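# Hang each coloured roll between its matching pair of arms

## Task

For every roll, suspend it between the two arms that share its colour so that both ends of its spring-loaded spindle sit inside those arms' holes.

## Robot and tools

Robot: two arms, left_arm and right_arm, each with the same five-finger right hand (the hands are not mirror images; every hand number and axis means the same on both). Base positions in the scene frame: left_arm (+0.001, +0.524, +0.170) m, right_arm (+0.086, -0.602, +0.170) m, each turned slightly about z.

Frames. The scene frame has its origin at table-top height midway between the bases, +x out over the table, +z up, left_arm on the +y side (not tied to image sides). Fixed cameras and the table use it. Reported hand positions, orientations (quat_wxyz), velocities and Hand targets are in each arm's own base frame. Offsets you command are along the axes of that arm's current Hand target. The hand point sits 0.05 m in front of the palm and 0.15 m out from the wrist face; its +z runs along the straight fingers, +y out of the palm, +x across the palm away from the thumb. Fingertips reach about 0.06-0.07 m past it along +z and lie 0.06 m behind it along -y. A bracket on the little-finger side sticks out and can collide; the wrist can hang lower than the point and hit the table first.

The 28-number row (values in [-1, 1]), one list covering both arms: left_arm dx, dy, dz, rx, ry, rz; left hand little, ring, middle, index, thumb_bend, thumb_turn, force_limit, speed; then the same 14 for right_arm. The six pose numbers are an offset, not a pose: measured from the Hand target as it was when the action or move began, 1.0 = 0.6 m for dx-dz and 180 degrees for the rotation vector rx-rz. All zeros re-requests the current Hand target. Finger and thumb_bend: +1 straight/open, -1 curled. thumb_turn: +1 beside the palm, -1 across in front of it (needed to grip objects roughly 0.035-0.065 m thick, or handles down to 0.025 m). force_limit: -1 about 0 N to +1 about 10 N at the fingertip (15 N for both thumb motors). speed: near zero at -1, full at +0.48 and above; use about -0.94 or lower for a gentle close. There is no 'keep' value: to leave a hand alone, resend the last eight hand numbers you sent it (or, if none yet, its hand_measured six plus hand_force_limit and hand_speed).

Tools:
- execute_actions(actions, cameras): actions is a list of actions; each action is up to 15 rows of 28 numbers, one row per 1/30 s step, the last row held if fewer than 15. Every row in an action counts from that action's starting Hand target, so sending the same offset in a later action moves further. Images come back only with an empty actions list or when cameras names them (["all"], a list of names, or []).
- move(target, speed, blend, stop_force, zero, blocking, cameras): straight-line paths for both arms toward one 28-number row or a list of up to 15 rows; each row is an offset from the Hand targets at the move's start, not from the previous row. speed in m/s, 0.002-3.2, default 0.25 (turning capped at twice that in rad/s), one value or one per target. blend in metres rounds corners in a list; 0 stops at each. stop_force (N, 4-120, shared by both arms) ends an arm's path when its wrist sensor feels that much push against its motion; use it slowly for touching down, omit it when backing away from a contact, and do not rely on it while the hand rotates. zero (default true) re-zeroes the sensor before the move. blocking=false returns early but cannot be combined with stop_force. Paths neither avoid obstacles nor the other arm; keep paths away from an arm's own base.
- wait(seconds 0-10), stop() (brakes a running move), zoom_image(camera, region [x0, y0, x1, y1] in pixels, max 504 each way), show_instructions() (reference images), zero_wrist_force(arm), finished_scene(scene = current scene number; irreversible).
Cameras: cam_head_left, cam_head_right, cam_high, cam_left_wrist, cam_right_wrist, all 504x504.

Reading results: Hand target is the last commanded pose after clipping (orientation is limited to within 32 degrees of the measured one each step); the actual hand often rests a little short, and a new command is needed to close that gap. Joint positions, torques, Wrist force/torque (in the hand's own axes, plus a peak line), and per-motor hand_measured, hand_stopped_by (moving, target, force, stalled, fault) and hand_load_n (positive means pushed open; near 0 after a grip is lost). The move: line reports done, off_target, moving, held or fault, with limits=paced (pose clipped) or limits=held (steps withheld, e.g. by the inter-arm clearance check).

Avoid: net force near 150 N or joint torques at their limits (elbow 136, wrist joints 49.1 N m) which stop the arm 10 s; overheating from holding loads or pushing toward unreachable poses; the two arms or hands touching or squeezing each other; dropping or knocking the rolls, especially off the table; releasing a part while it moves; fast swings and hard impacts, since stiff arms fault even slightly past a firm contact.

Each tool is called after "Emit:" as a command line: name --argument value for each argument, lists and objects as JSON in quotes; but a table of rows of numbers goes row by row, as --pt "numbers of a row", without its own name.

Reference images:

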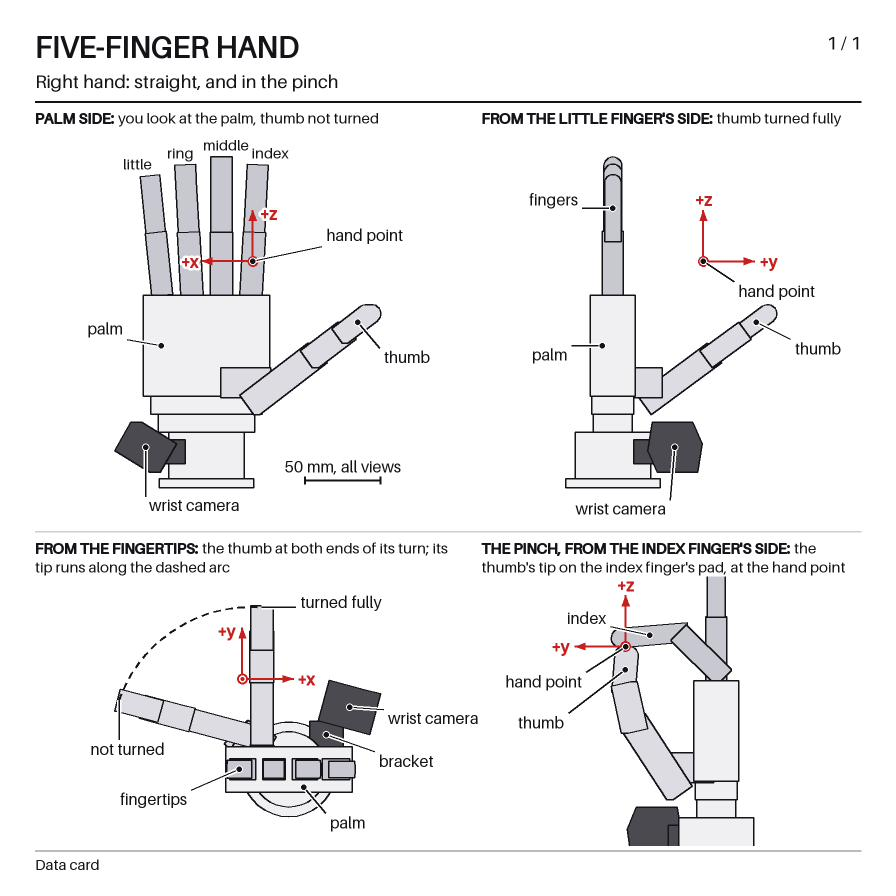

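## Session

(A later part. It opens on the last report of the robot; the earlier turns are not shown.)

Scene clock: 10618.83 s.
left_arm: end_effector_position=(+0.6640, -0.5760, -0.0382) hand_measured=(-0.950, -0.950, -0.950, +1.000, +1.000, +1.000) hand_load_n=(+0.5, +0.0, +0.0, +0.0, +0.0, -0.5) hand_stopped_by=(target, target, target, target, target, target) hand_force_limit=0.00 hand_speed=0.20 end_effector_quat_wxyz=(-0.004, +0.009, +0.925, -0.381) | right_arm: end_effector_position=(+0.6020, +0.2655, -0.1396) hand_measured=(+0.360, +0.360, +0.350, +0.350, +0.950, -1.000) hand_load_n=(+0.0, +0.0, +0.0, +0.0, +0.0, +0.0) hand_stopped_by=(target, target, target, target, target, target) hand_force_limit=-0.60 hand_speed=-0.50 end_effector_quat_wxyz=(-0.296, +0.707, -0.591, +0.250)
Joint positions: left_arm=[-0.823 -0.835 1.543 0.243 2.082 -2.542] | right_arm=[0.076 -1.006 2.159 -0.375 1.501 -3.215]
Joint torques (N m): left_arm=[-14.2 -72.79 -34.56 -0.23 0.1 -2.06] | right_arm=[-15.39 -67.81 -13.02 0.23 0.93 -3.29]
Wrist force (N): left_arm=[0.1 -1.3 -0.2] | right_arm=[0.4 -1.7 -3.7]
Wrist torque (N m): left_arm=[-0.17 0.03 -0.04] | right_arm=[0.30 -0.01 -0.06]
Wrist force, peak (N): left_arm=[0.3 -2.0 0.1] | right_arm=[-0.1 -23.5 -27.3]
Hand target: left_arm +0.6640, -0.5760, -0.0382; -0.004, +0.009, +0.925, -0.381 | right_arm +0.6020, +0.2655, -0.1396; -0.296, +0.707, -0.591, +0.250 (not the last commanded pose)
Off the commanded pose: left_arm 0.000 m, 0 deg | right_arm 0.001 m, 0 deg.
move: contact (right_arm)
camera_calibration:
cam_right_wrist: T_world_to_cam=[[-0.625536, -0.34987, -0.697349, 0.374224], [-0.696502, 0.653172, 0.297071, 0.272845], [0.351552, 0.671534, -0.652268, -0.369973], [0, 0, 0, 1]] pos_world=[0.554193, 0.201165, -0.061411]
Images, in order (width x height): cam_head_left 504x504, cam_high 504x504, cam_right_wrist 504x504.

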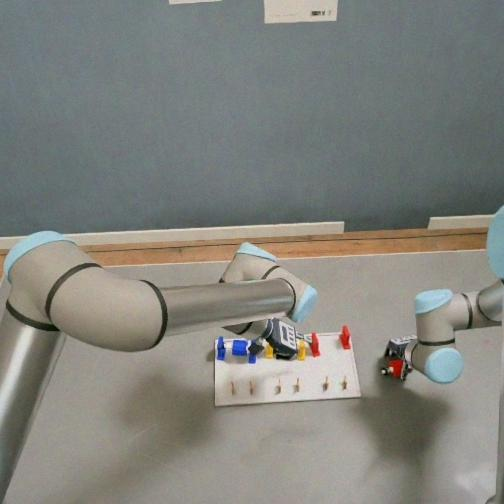

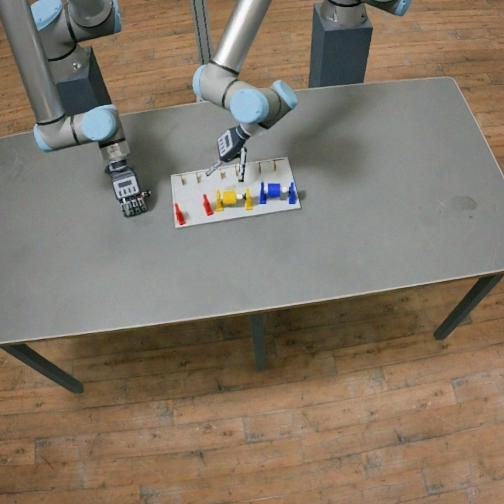

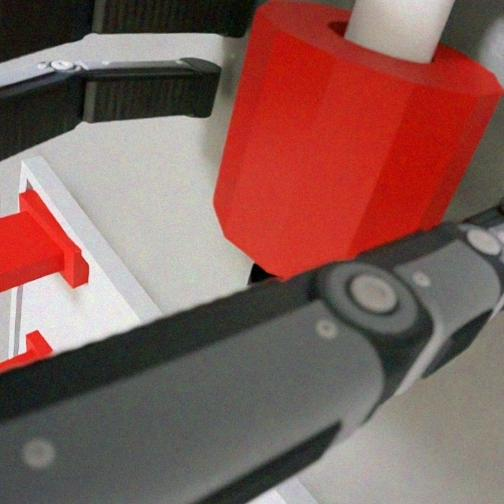

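Emit:
move --target '[0,0,0,0,0,0,-0.95,-0.95,-0.95,1,1,1,0,0.2,0,-0.0012,-0.0012,0,0,0,0.36,0.36,0.35,0.35,0.95,-1,-0.6,-0.5]' --speed 0.02

Emit:
move --target '[0,0,0,0,0,0,-0.95,-0.95,-0.95,1,1,1,0,0.2,0,0,0,0,0,0,0.36,0.36,0,0,0.5,-1,-0.6,-0.9]' --cameras '["cam_right_wrist"]'

Scene clock: 10638.17 s.
left_arm: end_effector_position=(+0.6640, -0.5760, -0.0382) hand_measured=(-0.950, -0.950, -0.950, +1.000, +1.000, +1.000) hand_load_n=(+0.0, +0.0, +0.0, +0.0, +0.0, +0.0) hand_stopped_by=(target, target, target, target, target, target) hand_force_limit=0.00 hand_speed=0.20 end_effector_quat_wxyz=(-0.004, +0.009, +0.925, -0.381) | right_arm: end_effector_position=(+0.6021, +0.2655, -0.1385) hand_measured=(+0.360, +0.360, +0.350, +0.350, +0.950, -1.000) hand_load_n=(+0.0, +0.0, +0.0, +0.0, +0.0, +0.0) hand_stopped_by=(target, target, target, target, target, target) hand_force_limit=-0.60 hand_speed=-0.50 end_effector_quat_wxyz=(-0.296, +0.707, -0.591, +0.250)
Joint positions: left_arm=[-0.823 -0.835 1.543 0.243 2.082 -2.542] | right_arm=[0.076 -1.008 2.159 -0.373 1.501 -3.215]
Joint torques (N m): left_arm=[-13.89 -71.19 -35.21 -0.25 0.25 -2.12] | right_arm=[6 -72.02 -7.88 3.2 2 -2.48]
Wrist force (N): left_arm=[0.9 -1.7 0.0] | right_arm=[0.1 -0.3 -2.0]
Wrist torque (N m): left_arm=[-0.25 -0.10 -0.01] | right_arm=[0.23 -0.04 -0.04]
Wrist force, peak (N): left_arm=[0.2 -2.1 -0.2] | right_arm=[-0.1 -1.7 -3.9]
Hand target: left_arm +0.6640, -0.5760, -0.0382; -0.004, +0.009, +0.925, -0.381 | right_arm +0.6020, +0.2655, -0.1385; -0.296, +0.707, -0.591, +0.250
Off the commanded pose: left_arm 0.000 m, 0 deg | right_arm 0.000 m, 0 deg.
move: done

Scene clock: 10639.77 s.
left_arm: end_effector_position=(+0.6640, -0.5760, -0.0382) hand_measured=(-0.950, -0.950, -0.950, +1.000, +1.000, +1.000) hand_load_n=(+0.5, +0.0, +0.0, +0.0, +0.0, -0.5) hand_stopped_by=(target, target, target, target, target, target) hand_force_limit=0.00 hand_speed=0.20 end_effector_quat_wxyz=(-0.004, +0.009, +0.925, -0.381) | right_arm: end_effector_position=(+0.6020, +0.2655, -0.1385) hand_measured=(+0.360, +0.360, +0.000, +0.000, +0.756, -1.000) hand_load_n=(+0.0, +0.0, +3.5, +0.0, +3.5, +2.0) hand_stopped_by=(target, target, force, target, force, target) hand_force_limit=-0.60 hand_speed=-0.90 end_effector_quat_wxyz=(-0.296, +0.707, -0.591, +0.250)
Joint positions: left_arm=[-0.823 -0.835 1.543 0.243 2.082 -2.542] | right_arm=[0.076 -1.008 2.159 -0.373 1.501 -3.215]
Joint torques (N m): left_arm=[-15.71 -72.86 -34.71 -0.07 0.39 -1.49] | right_arm=[17.92 -61.56 -8.47 0.95 1.92 -1.46]
Wrist force (N): left_arm=[0.2 -1.4 -0.2] | right_arm=[-0.1 -0.1 -1.8]
Wrist torque (N m): left_arm=[-0.19 0.01 -0.05] | right_arm=[0.21 -0.03 -0.05]
Wrist force, peak (N): left_arm=[0.5 -1.8 -0.5] | right_arm=[0.0 -0.6 -2.9]
Hand target: left_arm +0.6640, -0.5760, -0.0382; -0.004, +0.009, +0.925, -0.381 | right_arm +0.6020, +0.2655, -0.1385; -0.296, +0.707, -0.591, +0.250
Off the commanded pose: left_arm 0.000 m, 0 deg | right_arm 0.000 m, 0 deg.
move: done
camera_calibration:
cam_right_wrist: T_world_to_cam=[[-0.625514, -0.349892, -0.697358, 0.374913], [-0.696523, 0.65316, 0.297049, 0.27256], [0.351552, 0.671534, -0.652268, -0.36932], [0, 0, 0, 1]] pos_world=[0.554193, 0.201165, -0.0604109]
Images, in order (width x height): cam_right_wrist 504x504.

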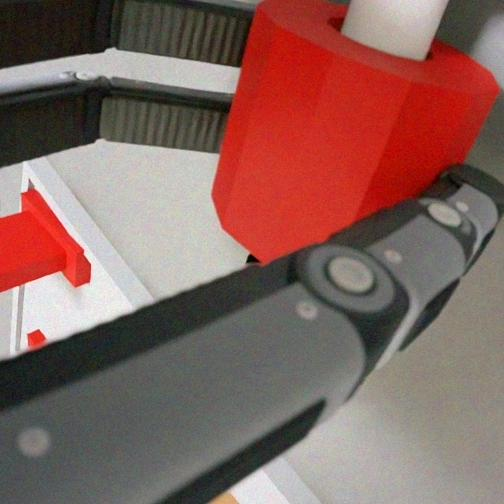

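Emit:
move --target '[0,0,0,0,0,0,-0.95,-0.95,-0.95,1,1,1,0,0.2,0,0,0,0,0,0,0.36,0.36,-0.15,-0.15,0.3,-1,0.2,-0.9]'

Emit:
move --target '[0,0,0,0,0,0,-0.95,-0.95,-0.95,1,1,1,0,0.2,0,0,0,0,0,0,0.36,0.36,-0.3,-0.3,0,-1,0.8,-0.9]'

Emit:
move --target '[0,0,0,0,0,0,-0.95,-0.95,-0.95,1,1,1,0,0.2,0,-0.0356,-0.0351,0,0,0,0.36,0.36,-0.3,-0.3,0,-1,0.8,-0.9]' --speed 0.015 --cameras '["cam_right_wrist","cam_head_left"]'

Emit:
zoom_image --camera "cam_head_left" --region '[355, 320, 435, 400]'

Emit:
zoom_image --camera "cam_right_wrist" --region '[204, 0, 504, 300]'

Scene clock: 10647.93 s.
left_arm: end_effector_position=(+0.6640, -0.5760, -0.0382) hand_measured=(-0.950, -0.950, -0.950, +1.000, +1.000, +1.000) hand_load_n=(+0.0, +0.5, +0.5, +0.0, +0.0, +0.0) hand_stopped_by=(target, target, target, target, target, target) hand_force_limit=0.00 hand_speed=0.20 end_effector_quat_wxyz=(-0.004, +0.009, +0.925, -0.381) | right_arm: end_effector_position=(+0.6020, +0.2655, -0.1385) hand_measured=(+0.360, +0.360, -0.006, -0.034, +0.752, -1.000) hand_load_n=(+0.0, +0.0, +3.0, +8.0, +12.0, -1.5) hand_stopped_by=(target, target, force, force, force, target) hand_force_limit=0.20 hand_speed=-0.90 end_effector_quat_wxyz=(-0.296, +0.707, -0.591, +0.250)
Joint positions: left_arm=[-0.823 -0.835 1.543 0.243 2.082 -2.542] | right_arm=[0.076 -1.008 2.159 -0.373 1.501 -3.215]
Joint torques (N m): left_arm=[-17.23 -74.17 -34.36 -0.13 0.19 -1.81] | right_arm=[18.96 -61.01 -9.14 1.06 2.07 0.42]
Wrist force (N): left_arm=[0.2 -1.3 0.3] | right_arm=[0.0 0.1 -1.7]
Wrist torque (N m): left_arm=[-0.20 0.01 -0.04] | right_arm=[0.23 -0.03 -0.05]
Wrist force, peak (N): left_arm=[0.5 -2.1 -0.1] | right_arm=[-0.2 -0.2 -2.2]
Hand target: left_arm +0.6640, -0.5760, -0.0382; -0.004, +0.009, +0.925, -0.381 | right_arm +0.6020, +0.2655, -0.1385; -0.296, +0.707, -0.591, +0.250
Off the commanded pose: left_arm 0.000 m, 0 deg | right_arm 0.000 m, 0 deg.
move: done

Scene clock: 10648.43 s.
left_arm: end_effector_position=(+0.6640, -0.5760, -0.0382) hand_measured=(-0.950, -0.950, -0.950, +1.000, +1.000, +1.000) hand_load_n=(+0.0, +0.0, +0.0, +0.0, -0.5, -0.5) hand_stopped_by=(target, target, target, target, target, target) hand_force_limit=0.00 hand_speed=0.20 end_effector_quat_wxyz=(-0.004, +0.009, +0.925, -0.381) | right_arm: end_effector_position=(+0.6020, +0.2655, -0.1385) hand_measured=(+0.360, +0.360, -0.022, -0.042, +0.754, -1.000) hand_load_n=(+0.0, +0.0, +9.0, +7.0, +17.0, +1.0) hand_stopped_by=(target, target, force, force, force, target) hand_force_limit=0.80 hand_speed=-0.90 end_effector_quat_wxyz=(-0.296, +0.707, -0.591, +0.250)
Joint positions: left_arm=[-0.823 -0.835 1.543 0.243 2.082 -2.542] | right_arm=[0.076 -1.008 2.159 -0.373 1.501 -3.215]
Joint torques (N m): left_arm=[-14.76 -73.38 -34.58 -0.17 0.42 -1.78] | right_arm=[18.25 -61.36 -8.89 0.92 2.19 0.97]
Wrist force (N): left_arm=[0.3 -1.3 -0.1] | right_arm=[0.1 0.2 -1.7]
Wrist torque (N m): left_arm=[-0.19 0.00 -0.03] | right_arm=[0.24 -0.06 -0.03]
Wrist force, peak (N): left_arm=[0.6 -2.0 0.3] | right_arm=[0.1 0.1 -2.2]
Hand target: left_arm +0.6640, -0.5760, -0.0382; -0.004, +0.009, +0.925, -0.381 | right_arm +0.6020, +0.2655, -0.1385; -0.296, +0.707, -0.591, +0.250
Off the commanded pose: left_arm 0.000 m, 0 deg | right_arm 0.000 m, 0 deg.
move: done

Scene clock: 10650.67 s.
left_arm: end_effector_position=(+0.6640, -0.5760, -0.0382) hand_measured=(-0.950, -0.950, -0.950, +1.000, +1.000, +1.000) hand_load_n=(+0.5, +0.0, +0.0, +0.0, +0.0, +0.0) hand_stopped_by=(target, target, target, target, target, target) hand_force_limit=0.00 hand_speed=0.20 end_effector_quat_wxyz=(-0.004, +0.009, +0.925, -0.381) | right_arm: end_effector_position=(+0.6019, +0.2655, -0.1084) hand_measured=(+0.360, +0.360, -0.022, -0.042, +0.754, -1.000) hand_load_n=(+0.0, +0.0, +9.0, +7.0, +17.0, +1.0) hand_stopped_by=(target, target, force, force, force, target) hand_force_limit=0.80 hand_speed=-0.90 end_effector_quat_wxyz=(-0.296, +0.707, -0.591, +0.250)
Joint positions: left_arm=[-0.823 -0.835 1.543 0.243 2.082 -2.542] | right_arm=[0.076 -1.061 2.158 -0.319 1.501 -3.215]
Joint torques (N m): left_arm=[-15.61 -73.14 -33.55 0.03 -0.02 -1.94] | right_arm=[18.82 -55.75 -27.95 0.89 3.27 3.7]
Wrist force (N): left_arm=[0.2 -1.6 0.2] | right_arm=[0.1 -0.3 -2.0]
Wrist torque (N m): left_arm=[-0.24 0.01 -0.06] | right_arm=[0.19 -0.06 -0.06]
Wrist force, peak (N): left_arm=[0.6 -2.1 -0.3] | right_arm=[-0.1 0.3 -2.4]
Hand target: left_arm +0.6640, -0.5760, -0.0382; -0.004, +0.009, +0.925, -0.381 | right_arm +0.6019, +0.2655, -0.1085; -0.296, +0.707, -0.591, +0.250
Off the commanded pose: left_arm 0.000 m, 0 deg | right_arm 0.000 m, 0 deg.
move: done
camera_calibration:
cam_right_wrist: T_world_to_cam=[[-0.625536, -0.34987, -0.697349, 0.395884], [-0.696502, 0.653172, 0.297071, 0.263471], [0.351552, 0.671534, -0.652268, -0.349719], [0, 0, 0, 1]] pos_world=[0.554093, 0.201265, -0.030311]
Images, in order (width x height): cam_head_left 504x504, cam_right_wrist 504x504.

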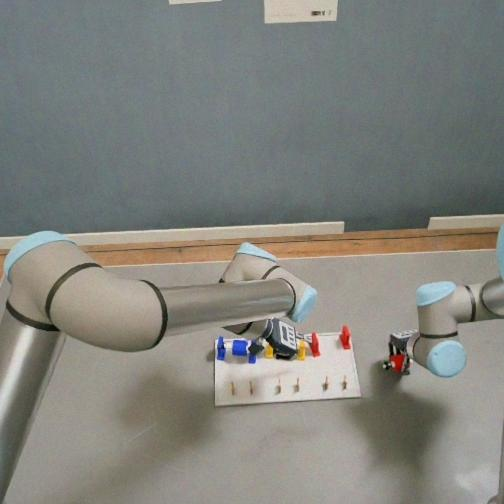

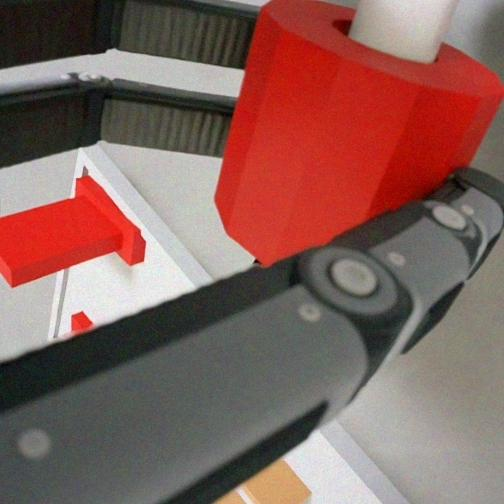

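Scaled by 6.300 from the camera's 504x504 image, which has a finer 720x720 frame.

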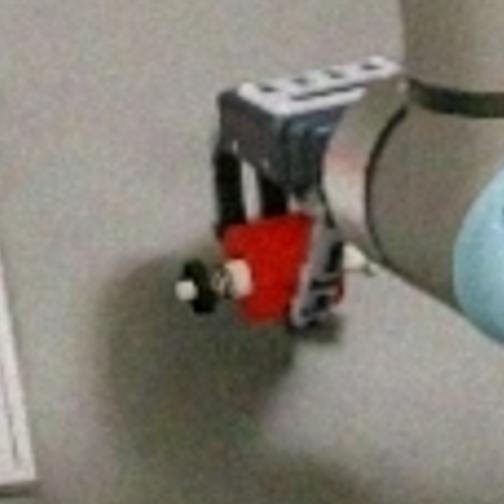

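Scaled by 1.680 from the camera's 504x504 image, which has a finer 720x720 frame.

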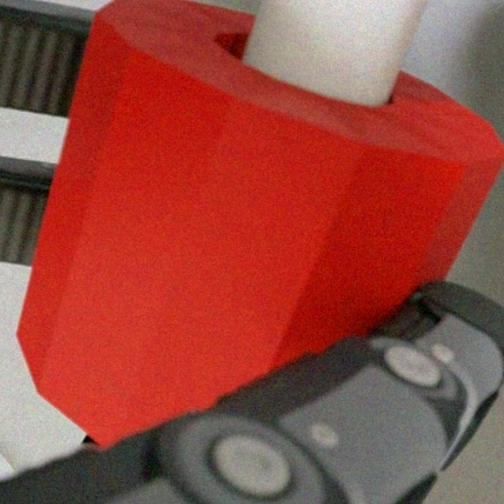

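Emit:
move --pt "0.0019 0.0358 -0.1060 0 0 0 -0.95 -0.95 -0.95 1 1 1 0 0.2 0 -0.1304 -0.1287 0 0 0 0.36 0.36 -0.3 -0.3 0 -1 0.8 -0.9" --pt "0.0019 0.0358 -0.1060 0 0 0 -0.95 -0.95 -0.95 1 1 1 0 0.2 -0.2877 -0.2788 0.0217 -0.0024 -0.0913 0.0739 0.36 0.36 -0.3 -0.3 0 -1 0.8 -0.9" --speed 0.08 --cameras '["cam_head_left","cam_high","cam_right_wrist"]'

Emit:
zoom_image --camera "cam_head_left" --region '[285, 270, 385, 370]'

Emit:
zoom_image --camera "cam_high" --region '[155, 140, 255, 240]'

Scene clock: 10682.03 s.
left_arm: end_effector_position=(+0.6640, -0.5160, -0.0082) hand_measured=(-0.950, -0.950, -0.950, +1.000, +1.000, +1.000) hand_load_n=(+0.0, +0.0, +0.0, +0.0, +0.0, -0.5) hand_stopped_by=(target, target, target, target, target, target) hand_force_limit=0.00 hand_speed=0.20 end_effector_quat_wxyz=(-0.004, +0.009, +0.925, -0.381) | right_arm: end_effector_position=(+0.6958, +0.4583, +0.0012) hand_measured=(+0.360, +0.360, -0.022, -0.042, +0.754, -1.000) hand_load_n=(+0.0, -0.5, +9.0, +7.0, +17.0, +0.5) hand_stopped_by=(target, target, force, force, force, target) hand_force_limit=0.80 hand_speed=-0.90 end_effector_quat_wxyz=(-0.401, +0.664, -0.622, +0.108)
Joint positions: left_arm=[-0.766 -0.903 1.609 0.272 2.115 -2.487] | right_arm=[0.237 -1.027 1.83 -0.064 1.332 -2.865]
Joint torques (N m): left_arm=[-18.6 -65.89 -35.49 -0.37 -2.24 -2.62] | right_arm=[-19.89 -88.88 -21.51 0.59 3.25 -3.01]
Wrist force (N): left_arm=[0.4 -1.6 0.1] | right_arm=[0.3 0.3 -1.4]
Wrist torque (N m): left_arm=[-0.22 -0.01 0.01] | right_arm=[0.27 -0.04 0.33]
Wrist force, peak (N): left_arm=[0.2 -2.3 0.0] | right_arm=[0.3 -0.5 -2.6]
Hand target: left_arm +0.6640, -0.5160, -0.0082; -0.004, +0.009, +0.925, -0.381 | right_arm +0.6959, +0.4581, +0.0012; -0.401, +0.664, -0.622, +0.108
Off the commanded pose: left_arm 0.000 m, 0 deg | right_arm 0.000 m, 0 deg.
move: done
camera_calibration:
cam_right_wrist: T_world_to_cam=[[-0.667797, -0.117034, -0.735085, 0.521315], [-0.689613, 0.46896, 0.551824, 0.249691], [0.280143, 0.875431, -0.393879, -0.484684], [0, 0, 0, 1]] pos_world=[0.656104, 0.368224, 0.0545187]
Images, in order (width x height): cam_head_left 504x504, cam_high 504x504, cam_right_wrist 504x504.

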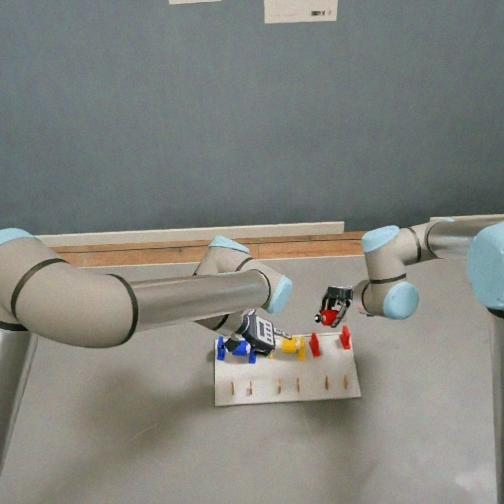

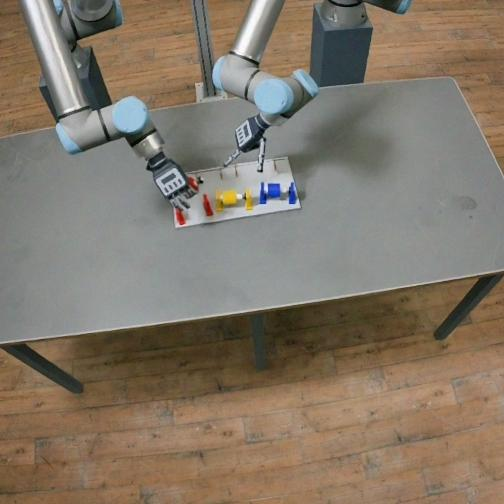

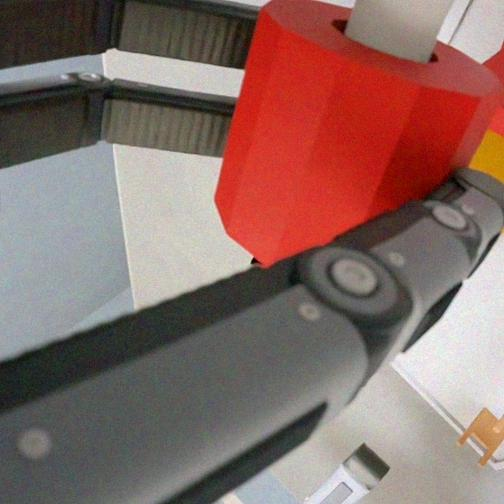

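Scaled by 5.040 from the camera's 504x504 image, which has a finer 720x720 frame.

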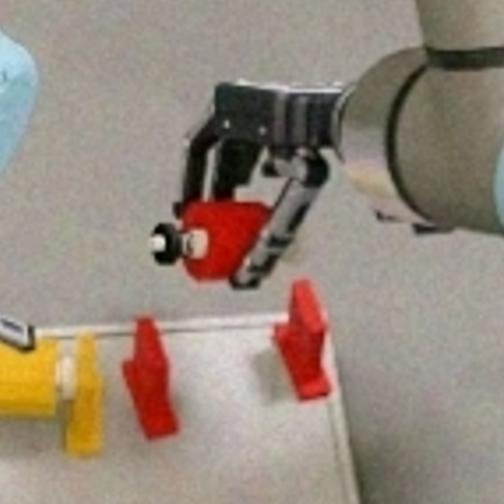

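Scaled by 5.040 from the camera's 504x504 image, which has a finer 720x720 frame.

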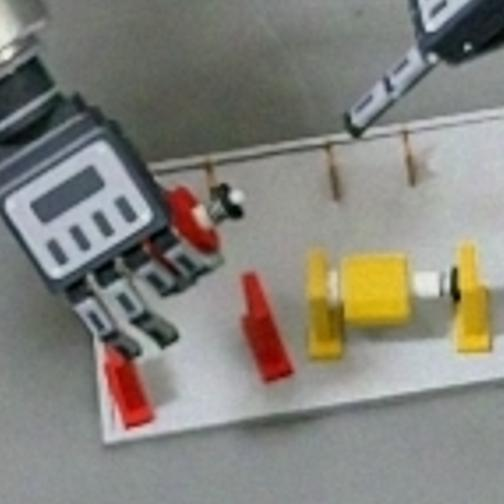

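Emit:
move --target '[0,0,0,0,0,0,-0.95,-0.95,-0.95,1,1,1,0,0.2,0.0408,0.0764,0.0755,0,0,0,0.36,0.36,-0.3,-0.3,0,-1,0.8,-0.9]' --speed 0.05 --stop_force 6 --cameras '["cam_head_left","cam_high","cam_right_wrist"]'

Emit:
zoom_image --camera "cam_head_left" --region '[295, 290, 375, 370]'

Emit:
zoom_image --camera "cam_high" --region '[165, 160, 235, 230]'

Emit:
zoom_image --camera "cam_right_wrist" --region '[254, 0, 504, 200]'

Scene clock: 10694.17 s.
left_arm: end_effector_position=(+0.6640, -0.5160, -0.0082) hand_measured=(-0.950, -0.950, -0.950, +1.000, +1.000, +1.000) hand_load_n=(+0.0, +0.0, +0.0, +0.0, +0.0, +0.0) hand_stopped_by=(target, target, target, target, target, target) hand_force_limit=0.00 hand_speed=0.20 end_effector_quat_wxyz=(-0.004, +0.009, +0.925, -0.381) | right_arm: end_effector_position=(+0.6962, +0.4581, -0.0677) hand_measured=(+0.360, +0.360, -0.022, -0.042, +0.754, -1.000) hand_load_n=(+0.0, +0.0, +3.5, +9.0, +13.0, -2.0) hand_stopped_by=(target, target, force, force, force, target) hand_force_limit=0.80 hand_speed=-0.90 end_effector_quat_wxyz=(-0.401, +0.664, -0.622, +0.108)
Joint positions: left_arm=[-0.766 -0.903 1.609 0.272 2.115 -2.487] | right_arm=[0.237 -0.939 1.845 -0.168 1.332 -2.865]
Joint torques (N m): left_arm=[-17.89 -67.12 -36.76 -0.38 -1.94 -2.32] | right_arm=[11.74 -93.58 -37.29 3.68 2.99 3.32]
Wrist force (N): left_arm=[0.3 -1.3 -0.4] | right_arm=[0.2 0.1 -1.6]
Wrist torque (N m): left_arm=[-0.13 0.02 0.02] | right_arm=[0.27 -0.03 0.29]
Wrist force, peak (N): left_arm=[0.8 -2.2 0.0] | right_arm=[-0.1 -0.2 -2.3]
Hand target: left_arm +0.6640, -0.5160, -0.0082; -0.004, +0.009, +0.925, -0.381 | right_arm +0.6962, +0.4582, -0.0677; -0.401, +0.664, -0.622, +0.108
Off the commanded pose: left_arm 0.000 m, 0 deg | right_arm 0.000 m, 0 deg.
move: done
camera_calibration:
cam_right_wrist: T_world_to_cam=[[-0.667754, -0.117018, -0.735127, 0.470822], [-0.689541, 0.469273, 0.551648, 0.287802], [0.280423, 0.875265, -0.394048, -0.511942], [0, 0, 0, 1]] pos_world=[0.656404, 0.368122, -0.014381]
Images, in order (width x height): cam_head_left 504x504, cam_high 504x504, cam_right_wrist 504x504.

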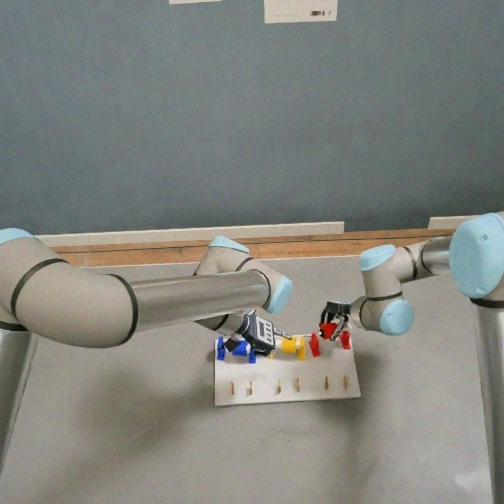

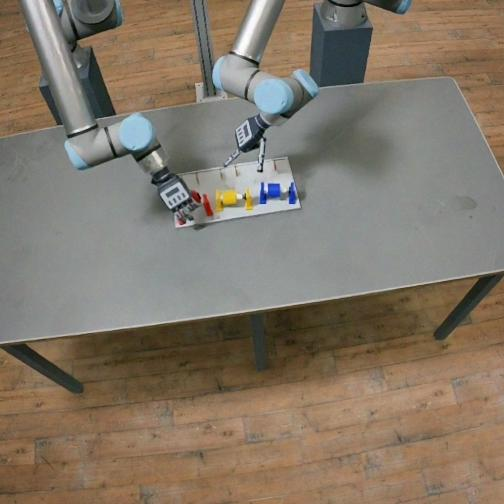

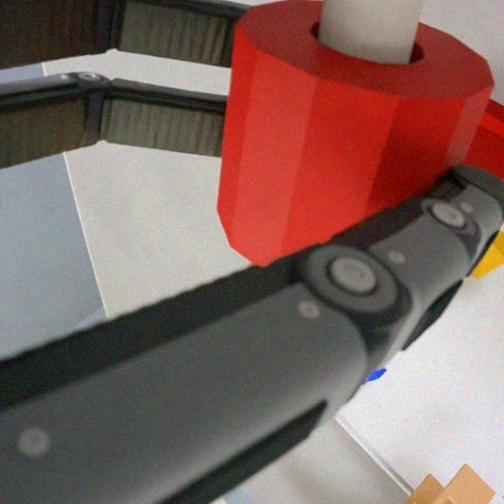

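Scaled by 6.300 from the camera's 504x504 image, which has a finer 720x720 frame.

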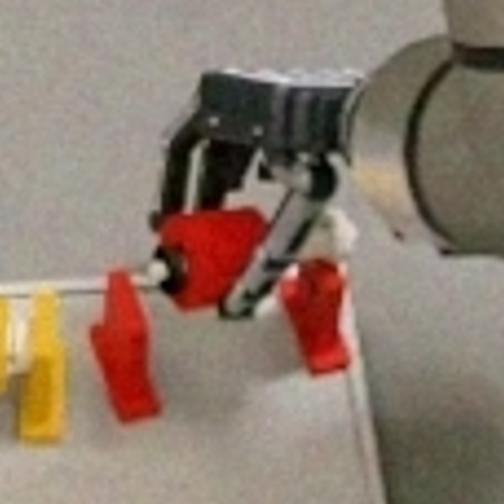

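Scaled by 7.200 from the camera's 504x504 image, which has a finer 720x720 frame.

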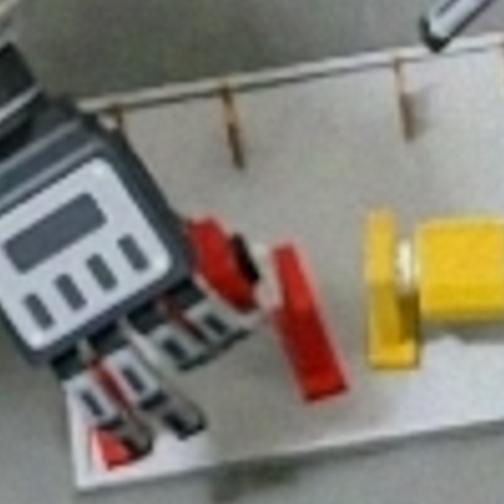

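Scaled by 2.016 from the camera's 504x504 image, which has a finer 720x720 frame.

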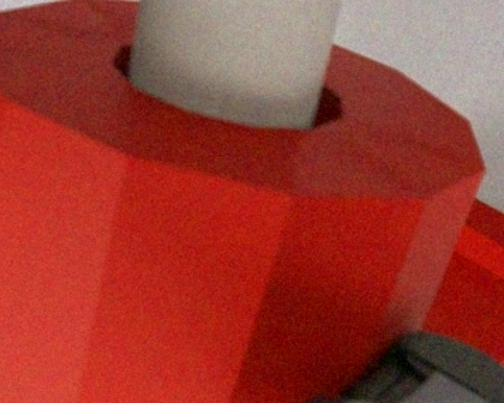

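Emit:
move --pt "0 0 0 0 0 0 -0.95 -0.95 -0.95 1 1 1 0 0.2 -0.0533 -0.0997 -0.0984 0 0 0 0.36 0.36 -0.3 -0.3 0 -1 0.8 -0.9" --pt "0 0 0 0 0 0 -0.95 -0.95 -0.95 1 1 1 0 0.2 -0.0533 -0.0997 -0.0984 0 0.2148 -0.2176 0.36 0.36 -0.3 -0.3 0 -1 0.8 -0.9" --speed '[0.06,0.2]' --cameras '["cam_head_left","cam_right_wrist"]'

Emit:
zoom_image --camera "cam_head_left" --region '[295, 270, 375, 350]'

Emit:
zoom_image --camera "cam_right_wrist" --region '[254, 0, 504, 200]'

Scene clock: 10725.97 s.
left_arm: end_effector_position=(+0.6640, -0.5160, -0.0082) hand_measured=(-0.950, -0.950, -0.950, +1.000, +1.000, +1.000) hand_load_n=(+0.0, +0.0, +0.0, -0.5, +0.0, -0.5) hand_stopped_by=(target, target, target, target, target, target) hand_force_limit=0.00 hand_speed=0.20 end_effector_quat_wxyz=(-0.004, +0.009, +0.925, -0.381) | right_arm: end_effector_position=(+0.6958, +0.4583, +0.0223) hand_measured=(+0.360, +0.360, -0.022, -0.042, +0.754, -1.000) hand_load_n=(+0.0, +0.0, +3.0, +9.0, +13.0, -1.5) hand_stopped_by=(target, target, force, force, force, target) hand_force_limit=0.80 hand_speed=-0.90 end_effector_quat_wxyz=(-0.183, +0.752, -0.507, +0.378)
Joint positions: left_arm=[-0.766 -0.903 1.609 0.272 2.115 -2.487] | right_arm=[0.49 -0.974 1.652 0.132 2.039 -3.226]
Joint torques (N m): left_arm=[-16.73 -67.48 -35.74 -0.59 -2.26 -2.62] | right_arm=[-18.64 -98.69 -24.65 0.45 -1.17 3.79]
Wrist force (N): left_arm=[-0.2 -1.4 0.2] | right_arm=[-0.1 0.0 -2.1]
Wrist torque (N m): left_arm=[-0.19 0.07 -0.02] | right_arm=[0.34 -0.02 0.32]
Wrist force, peak (N): left_arm=[0.4 -2.0 -0.8] | right_arm=[-1.9 0.7 -2.9]
Hand target: left_arm +0.6640, -0.5160, -0.0082; -0.004, +0.009, +0.925, -0.381 | right_arm +0.6958, +0.4581, +0.0223; -0.183, +0.752, -0.507, +0.378 (not the last commanded pose)
Off the commanded pose: left_arm 0.000 m, 0 deg | right_arm 0.000 m, 12 deg.
move: held (right_arm; a check stopped the path); path passed 1 of 2 targets; limits=held
pose unreachable (right arm): on one or more control steps of this call, first in action 0 (counted from 0), this arm could not follow its commanded pose, so it was not sent that pose on those steps. It may still have moved: this result reports where it is.
cause: moving toward the commanded pose would bring a part of the arm too close to another arm (a part of this arm just beyond joint 4 (wrist 1) and a part of the left arm just beyond its joint 3 (elbow), where that arm would come to rest).
camera_calibration:
cam_right_wrist: T_world_to_cam=[[-0.557252, -0.616785, -0.55592, 0.684846], [-0.734441, 0.67847, -0.0165514, 0.185869], [0.387384, 0.399067, -0.831071, -0.322875], [0, 0, 0, 1]] pos_world=[0.643218, 0.425145, 0.115463]
Images, in order (width x height): cam_head_left 504x504, cam_right_wrist 504x504.

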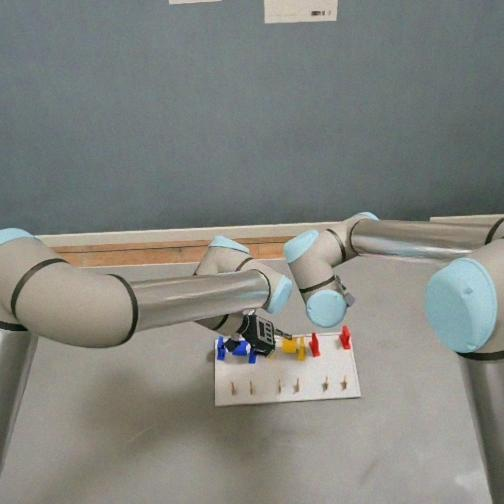

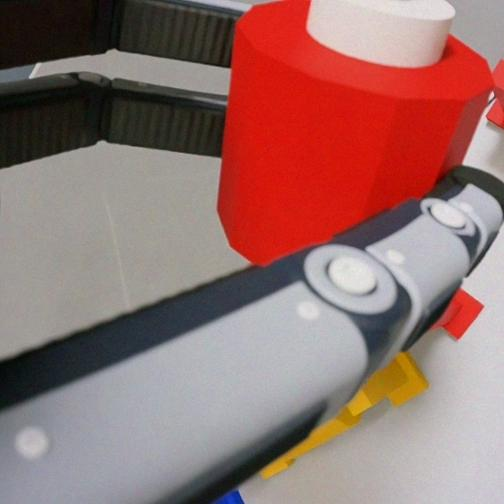

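Scaled by 6.300 from the camera's 504x504 image, which has a finer 720x720 frame.

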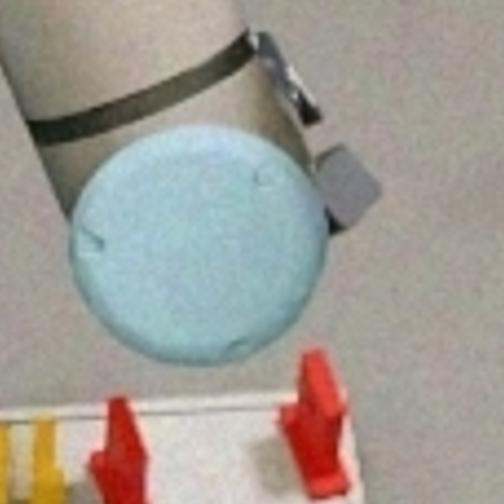

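Scaled by 2.016 from the camera's 504x504 image, which has a finer 720x720 frame.

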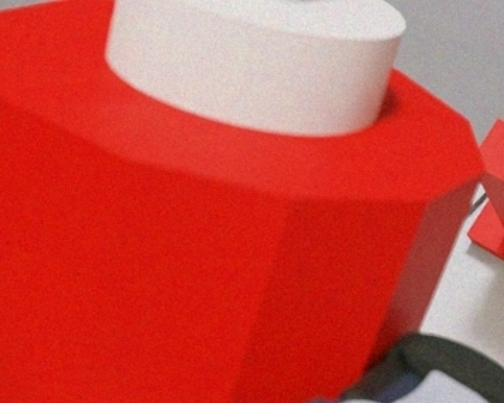

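Emit:
move --target '[0,0,0,0,0,0,-0.95,-0.95,-0.95,1,1,1,0,0.2,-0.0315,0.0838,0.0305,0.0183,-0.1897,0.0275,0.36,0.36,-0.3,-0.3,0,-1,0.8,-0.9]' --speed 0.1 --cameras '["cam_head_left","cam_right_wrist","cam_high"]'

Emit:
zoom_image --camera "cam_right_wrist" --region '[254, 0, 504, 200]'

Emit:
zoom_image --camera "cam_head_left" --region '[295, 290, 375, 370]'

Scene clock: 10744.47 s.
left_arm: end_effector_position=(+0.6640, -0.5160, -0.0082) hand_measured=(-0.950, -0.950, -0.950, +1.000, +1.000, +1.000) hand_load_n=(+0.0, +0.0, +0.0, -0.5, -0.5, -0.5) hand_stopped_by=(target, target, target, target, target, target) hand_force_limit=0.00 hand_speed=0.20 end_effector_quat_wxyz=(-0.004, +0.009, +0.925, -0.381) | right_arm: end_effector_position=(+0.6744, +0.4520, -0.0301) hand_measured=(+0.360, +0.360, -0.022, -0.042, +0.754, -1.000) hand_load_n=(+0.0, +0.0, +3.5, +9.0, +13.0, -2.0) hand_stopped_by=(target, target, force, force, force, target) hand_force_limit=0.80 hand_speed=-0.90 end_effector_quat_wxyz=(-0.361, +0.802, -0.452, +0.147)
Joint positions: left_arm=[-0.766 -0.903 1.609 0.272 2.115 -2.487] | right_arm=[0.249 -0.991 1.804 0.003 1.272 -3.318]
Joint torques (N m): left_arm=[-14.42 -68.51 -35.65 -0.13 -2.28 -2.59] | right_arm=[20.67 -92 -37.97 3.8 0.29 4.38]
Wrist force (N): left_arm=[0.6 -1.6 0.0] | right_arm=[0.0 0.1 -1.3]
Wrist torque (N m): left_arm=[-0.20 -0.05 0.03] | right_arm=[0.18 0.05 0.35]
Wrist force, peak (N): left_arm=[0.7 -2.0 -0.1] | right_arm=[-0.4 -0.3 -2.5]
Hand target: left_arm +0.6640, -0.5160, -0.0082; -0.004, +0.009, +0.925, -0.381 | right_arm +0.6744, +0.4522, -0.0299; -0.361, +0.802, -0.452, +0.147
Off the commanded pose: left_arm 0.000 m, 0 deg | right_arm 0.000 m, 0 deg.
move: done
camera_calibration:
cam_right_wrist: T_world_to_cam=[[-0.471836, -0.512514, -0.717426, 0.530438], [-0.881295, 0.298403, 0.366436, 0.455911], [0.0262779, 0.805161, -0.592473, -0.288491], [0, 0, 0, 1]] pos_world=[0.659652, 0.368094, 0.042564]
Images, in order (width x height): cam_head_left 504x504, cam_high 504x504, cam_right_wrist 504x504.

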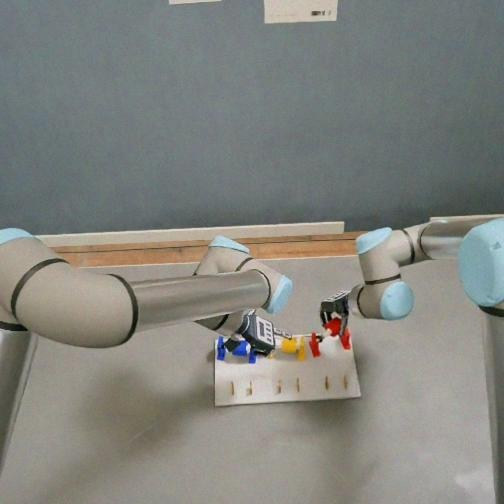

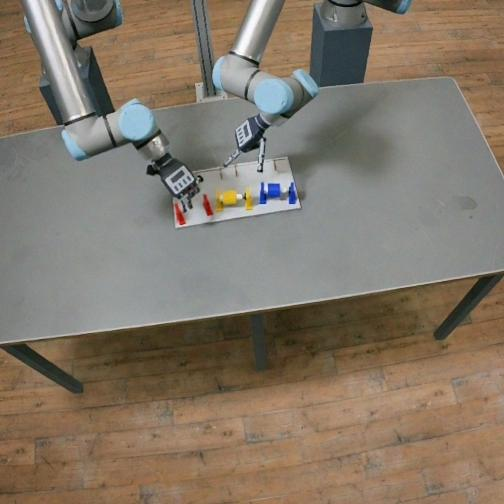

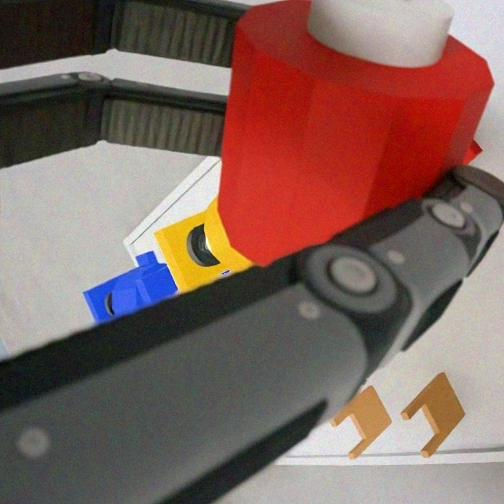

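Scaled by 2.016 from the camera's 504x504 image, which has a finer 720x720 frame.

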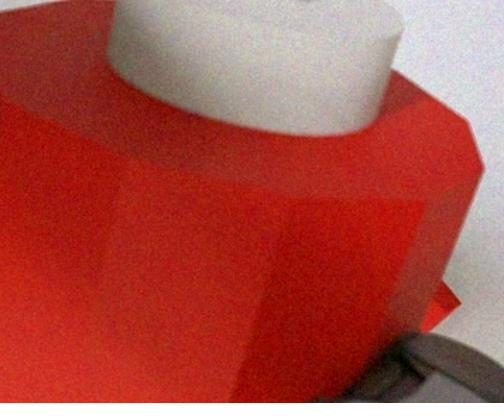

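Scaled by 6.300 from the camera's 504x504 image, which has a finer 720x720 frame.

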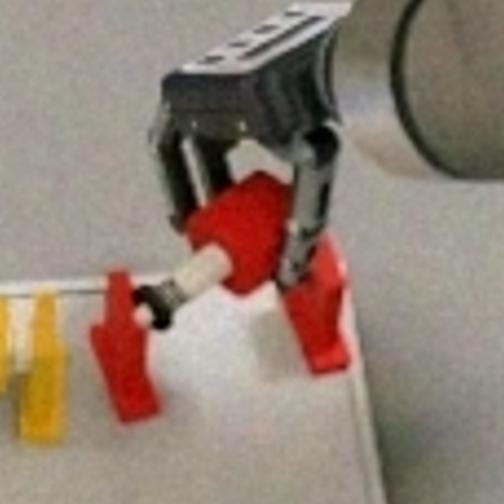

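Emit:
zoom_image --camera "cam_right_wrist" --region '[294, 0, 464, 80]'

Scaled by 2.965 from the camera's 504x504 image, which has a finer 720x720 frame.

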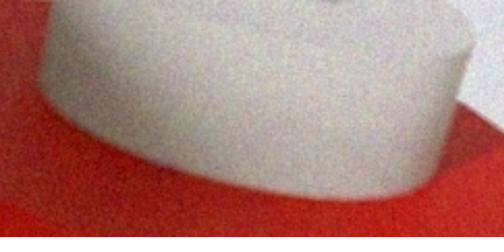

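Emit:
move --target '[0,0,0,0,0,0,-0.95,-0.95,-0.95,1,1,1,0,0.2,0.0140,0.0808,0.0827,0,0,0,0.36,0.36,-0.3,-0.3,0,-1,0.8,-0.9]' --speed 0.04 --stop_force 6 --cameras '["cam_head_left","cam_right_wrist","cam_high"]'

Emit:
zoom_image --camera "cam_right_wrist" --region '[304, 0, 504, 120]'

Emit:
zoom_image --camera "cam_head_left" --region '[305, 320, 345, 360]'

Emit:
zoom_image --camera "cam_high" --region '[175, 170, 225, 220]'

Scene clock: 10779.97 s.
left_arm: end_effector_position=(+0.6640, -0.5160, -0.0082) hand_measured=(-0.950, -0.950, -0.950, +1.000, +1.000, +1.000) hand_load_n=(+0.0, +0.0, +0.0, +0.0, +0.0, +0.0) hand_stopped_by=(target, target, target, target, target, target) hand_force_limit=0.00 hand_speed=0.20 end_effector_quat_wxyz=(-0.004, +0.009, +0.925, -0.381) | right_arm: end_effector_position=(+0.6769, +0.4513, -0.0998) hand_measured=(+0.360, +0.360, -0.022, -0.042, +0.754, -1.000) hand_load_n=(+0.0, +0.0, +3.5, +9.0, +13.0, -2.0) hand_stopped_by=(target, target, force, force, force, target) hand_force_limit=0.80 hand_speed=-0.90 end_effector_quat_wxyz=(-0.361, +0.802, -0.452, +0.147)
Joint positions: left_arm=[-0.766 -0.903 1.609 0.272 2.115 -2.487] | right_arm=[0.247 -0.9 1.813 -0.097 1.271 -3.32]
Joint torques (N m): left_arm=[-18.69 -68.17 -35.68 -0.13 -1.94 -2.08] | right_arm=[-13.55 -95.99 -27.24 4.15 -1.86 -2.06]
Wrist force (N): left_arm=[0.8 -1.6 0.0] | right_arm=[-0.1 0.2 -1.1]
Wrist torque (N m): left_arm=[-0.20 -0.06 0.03] | right_arm=[0.19 0.06 0.33]
Wrist force, peak (N): left_arm=[0.4 -2.2 0.0] | right_arm=[0.5 -0.3 -1.9]
Hand target: left_arm +0.6640, -0.5160, -0.0082; -0.004, +0.009, +0.925, -0.381 | right_arm +0.6769, +0.4513, -0.0997; -0.361, +0.802, -0.452, +0.147
Off the commanded pose: left_arm 0.000 m, 0 deg | right_arm 0.000 m, 0 deg.
move: done
camera_calibration:
cam_right_wrist: T_world_to_cam=[[-0.471806, -0.512463, -0.717483, 0.481142], [-0.881314, 0.298261, 0.366505, 0.483966], [0.0261771, 0.805247, -0.592362, -0.32931], [0, 0, 0, 1]] pos_world=[0.662152, 0.367394, -0.0272361]
Images, in order (width x height): cam_head_left 504x504, cam_high 504x504, cam_right_wrist 504x504.

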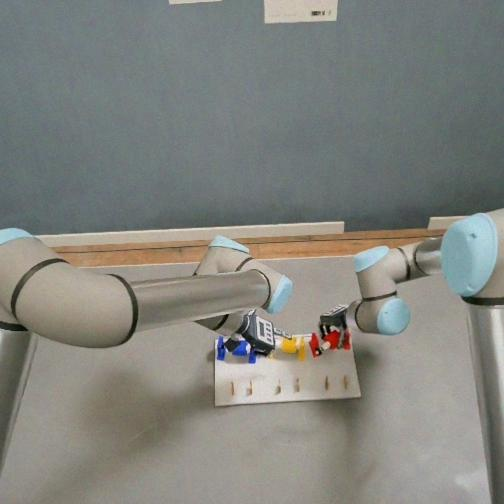

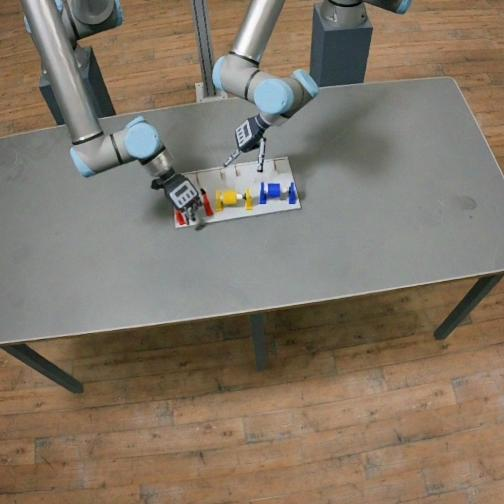

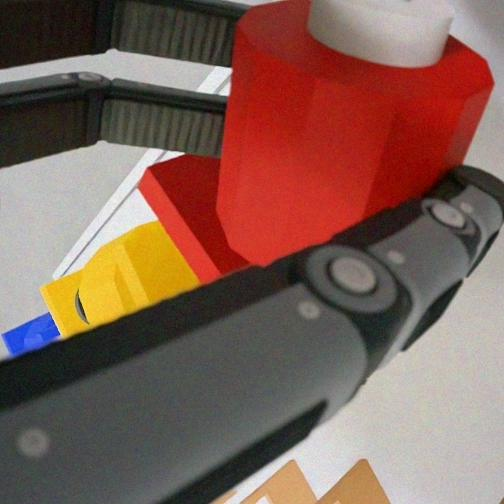

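Scaled by 2.520 from the camera's 504x504 image, which has a finer 720x720 frame.

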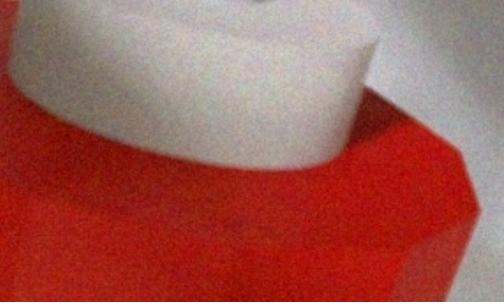

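Scaled by 12.600 from the camera's 504x504 image, which has a finer 720x720 frame.

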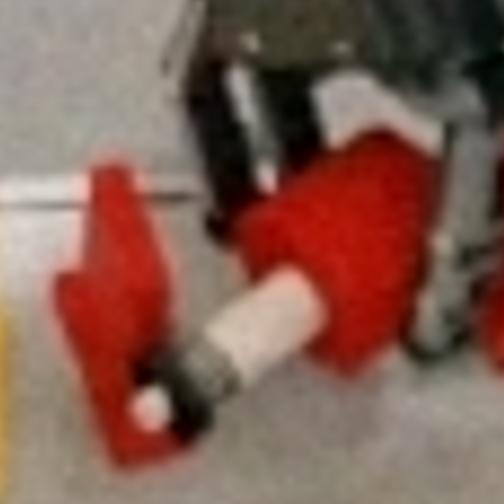

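Scaled by 10.080 from the camera's 504x504 image, which has a finer 720x720 frame.

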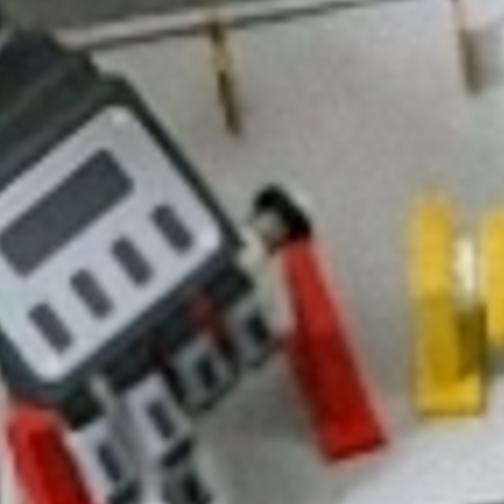

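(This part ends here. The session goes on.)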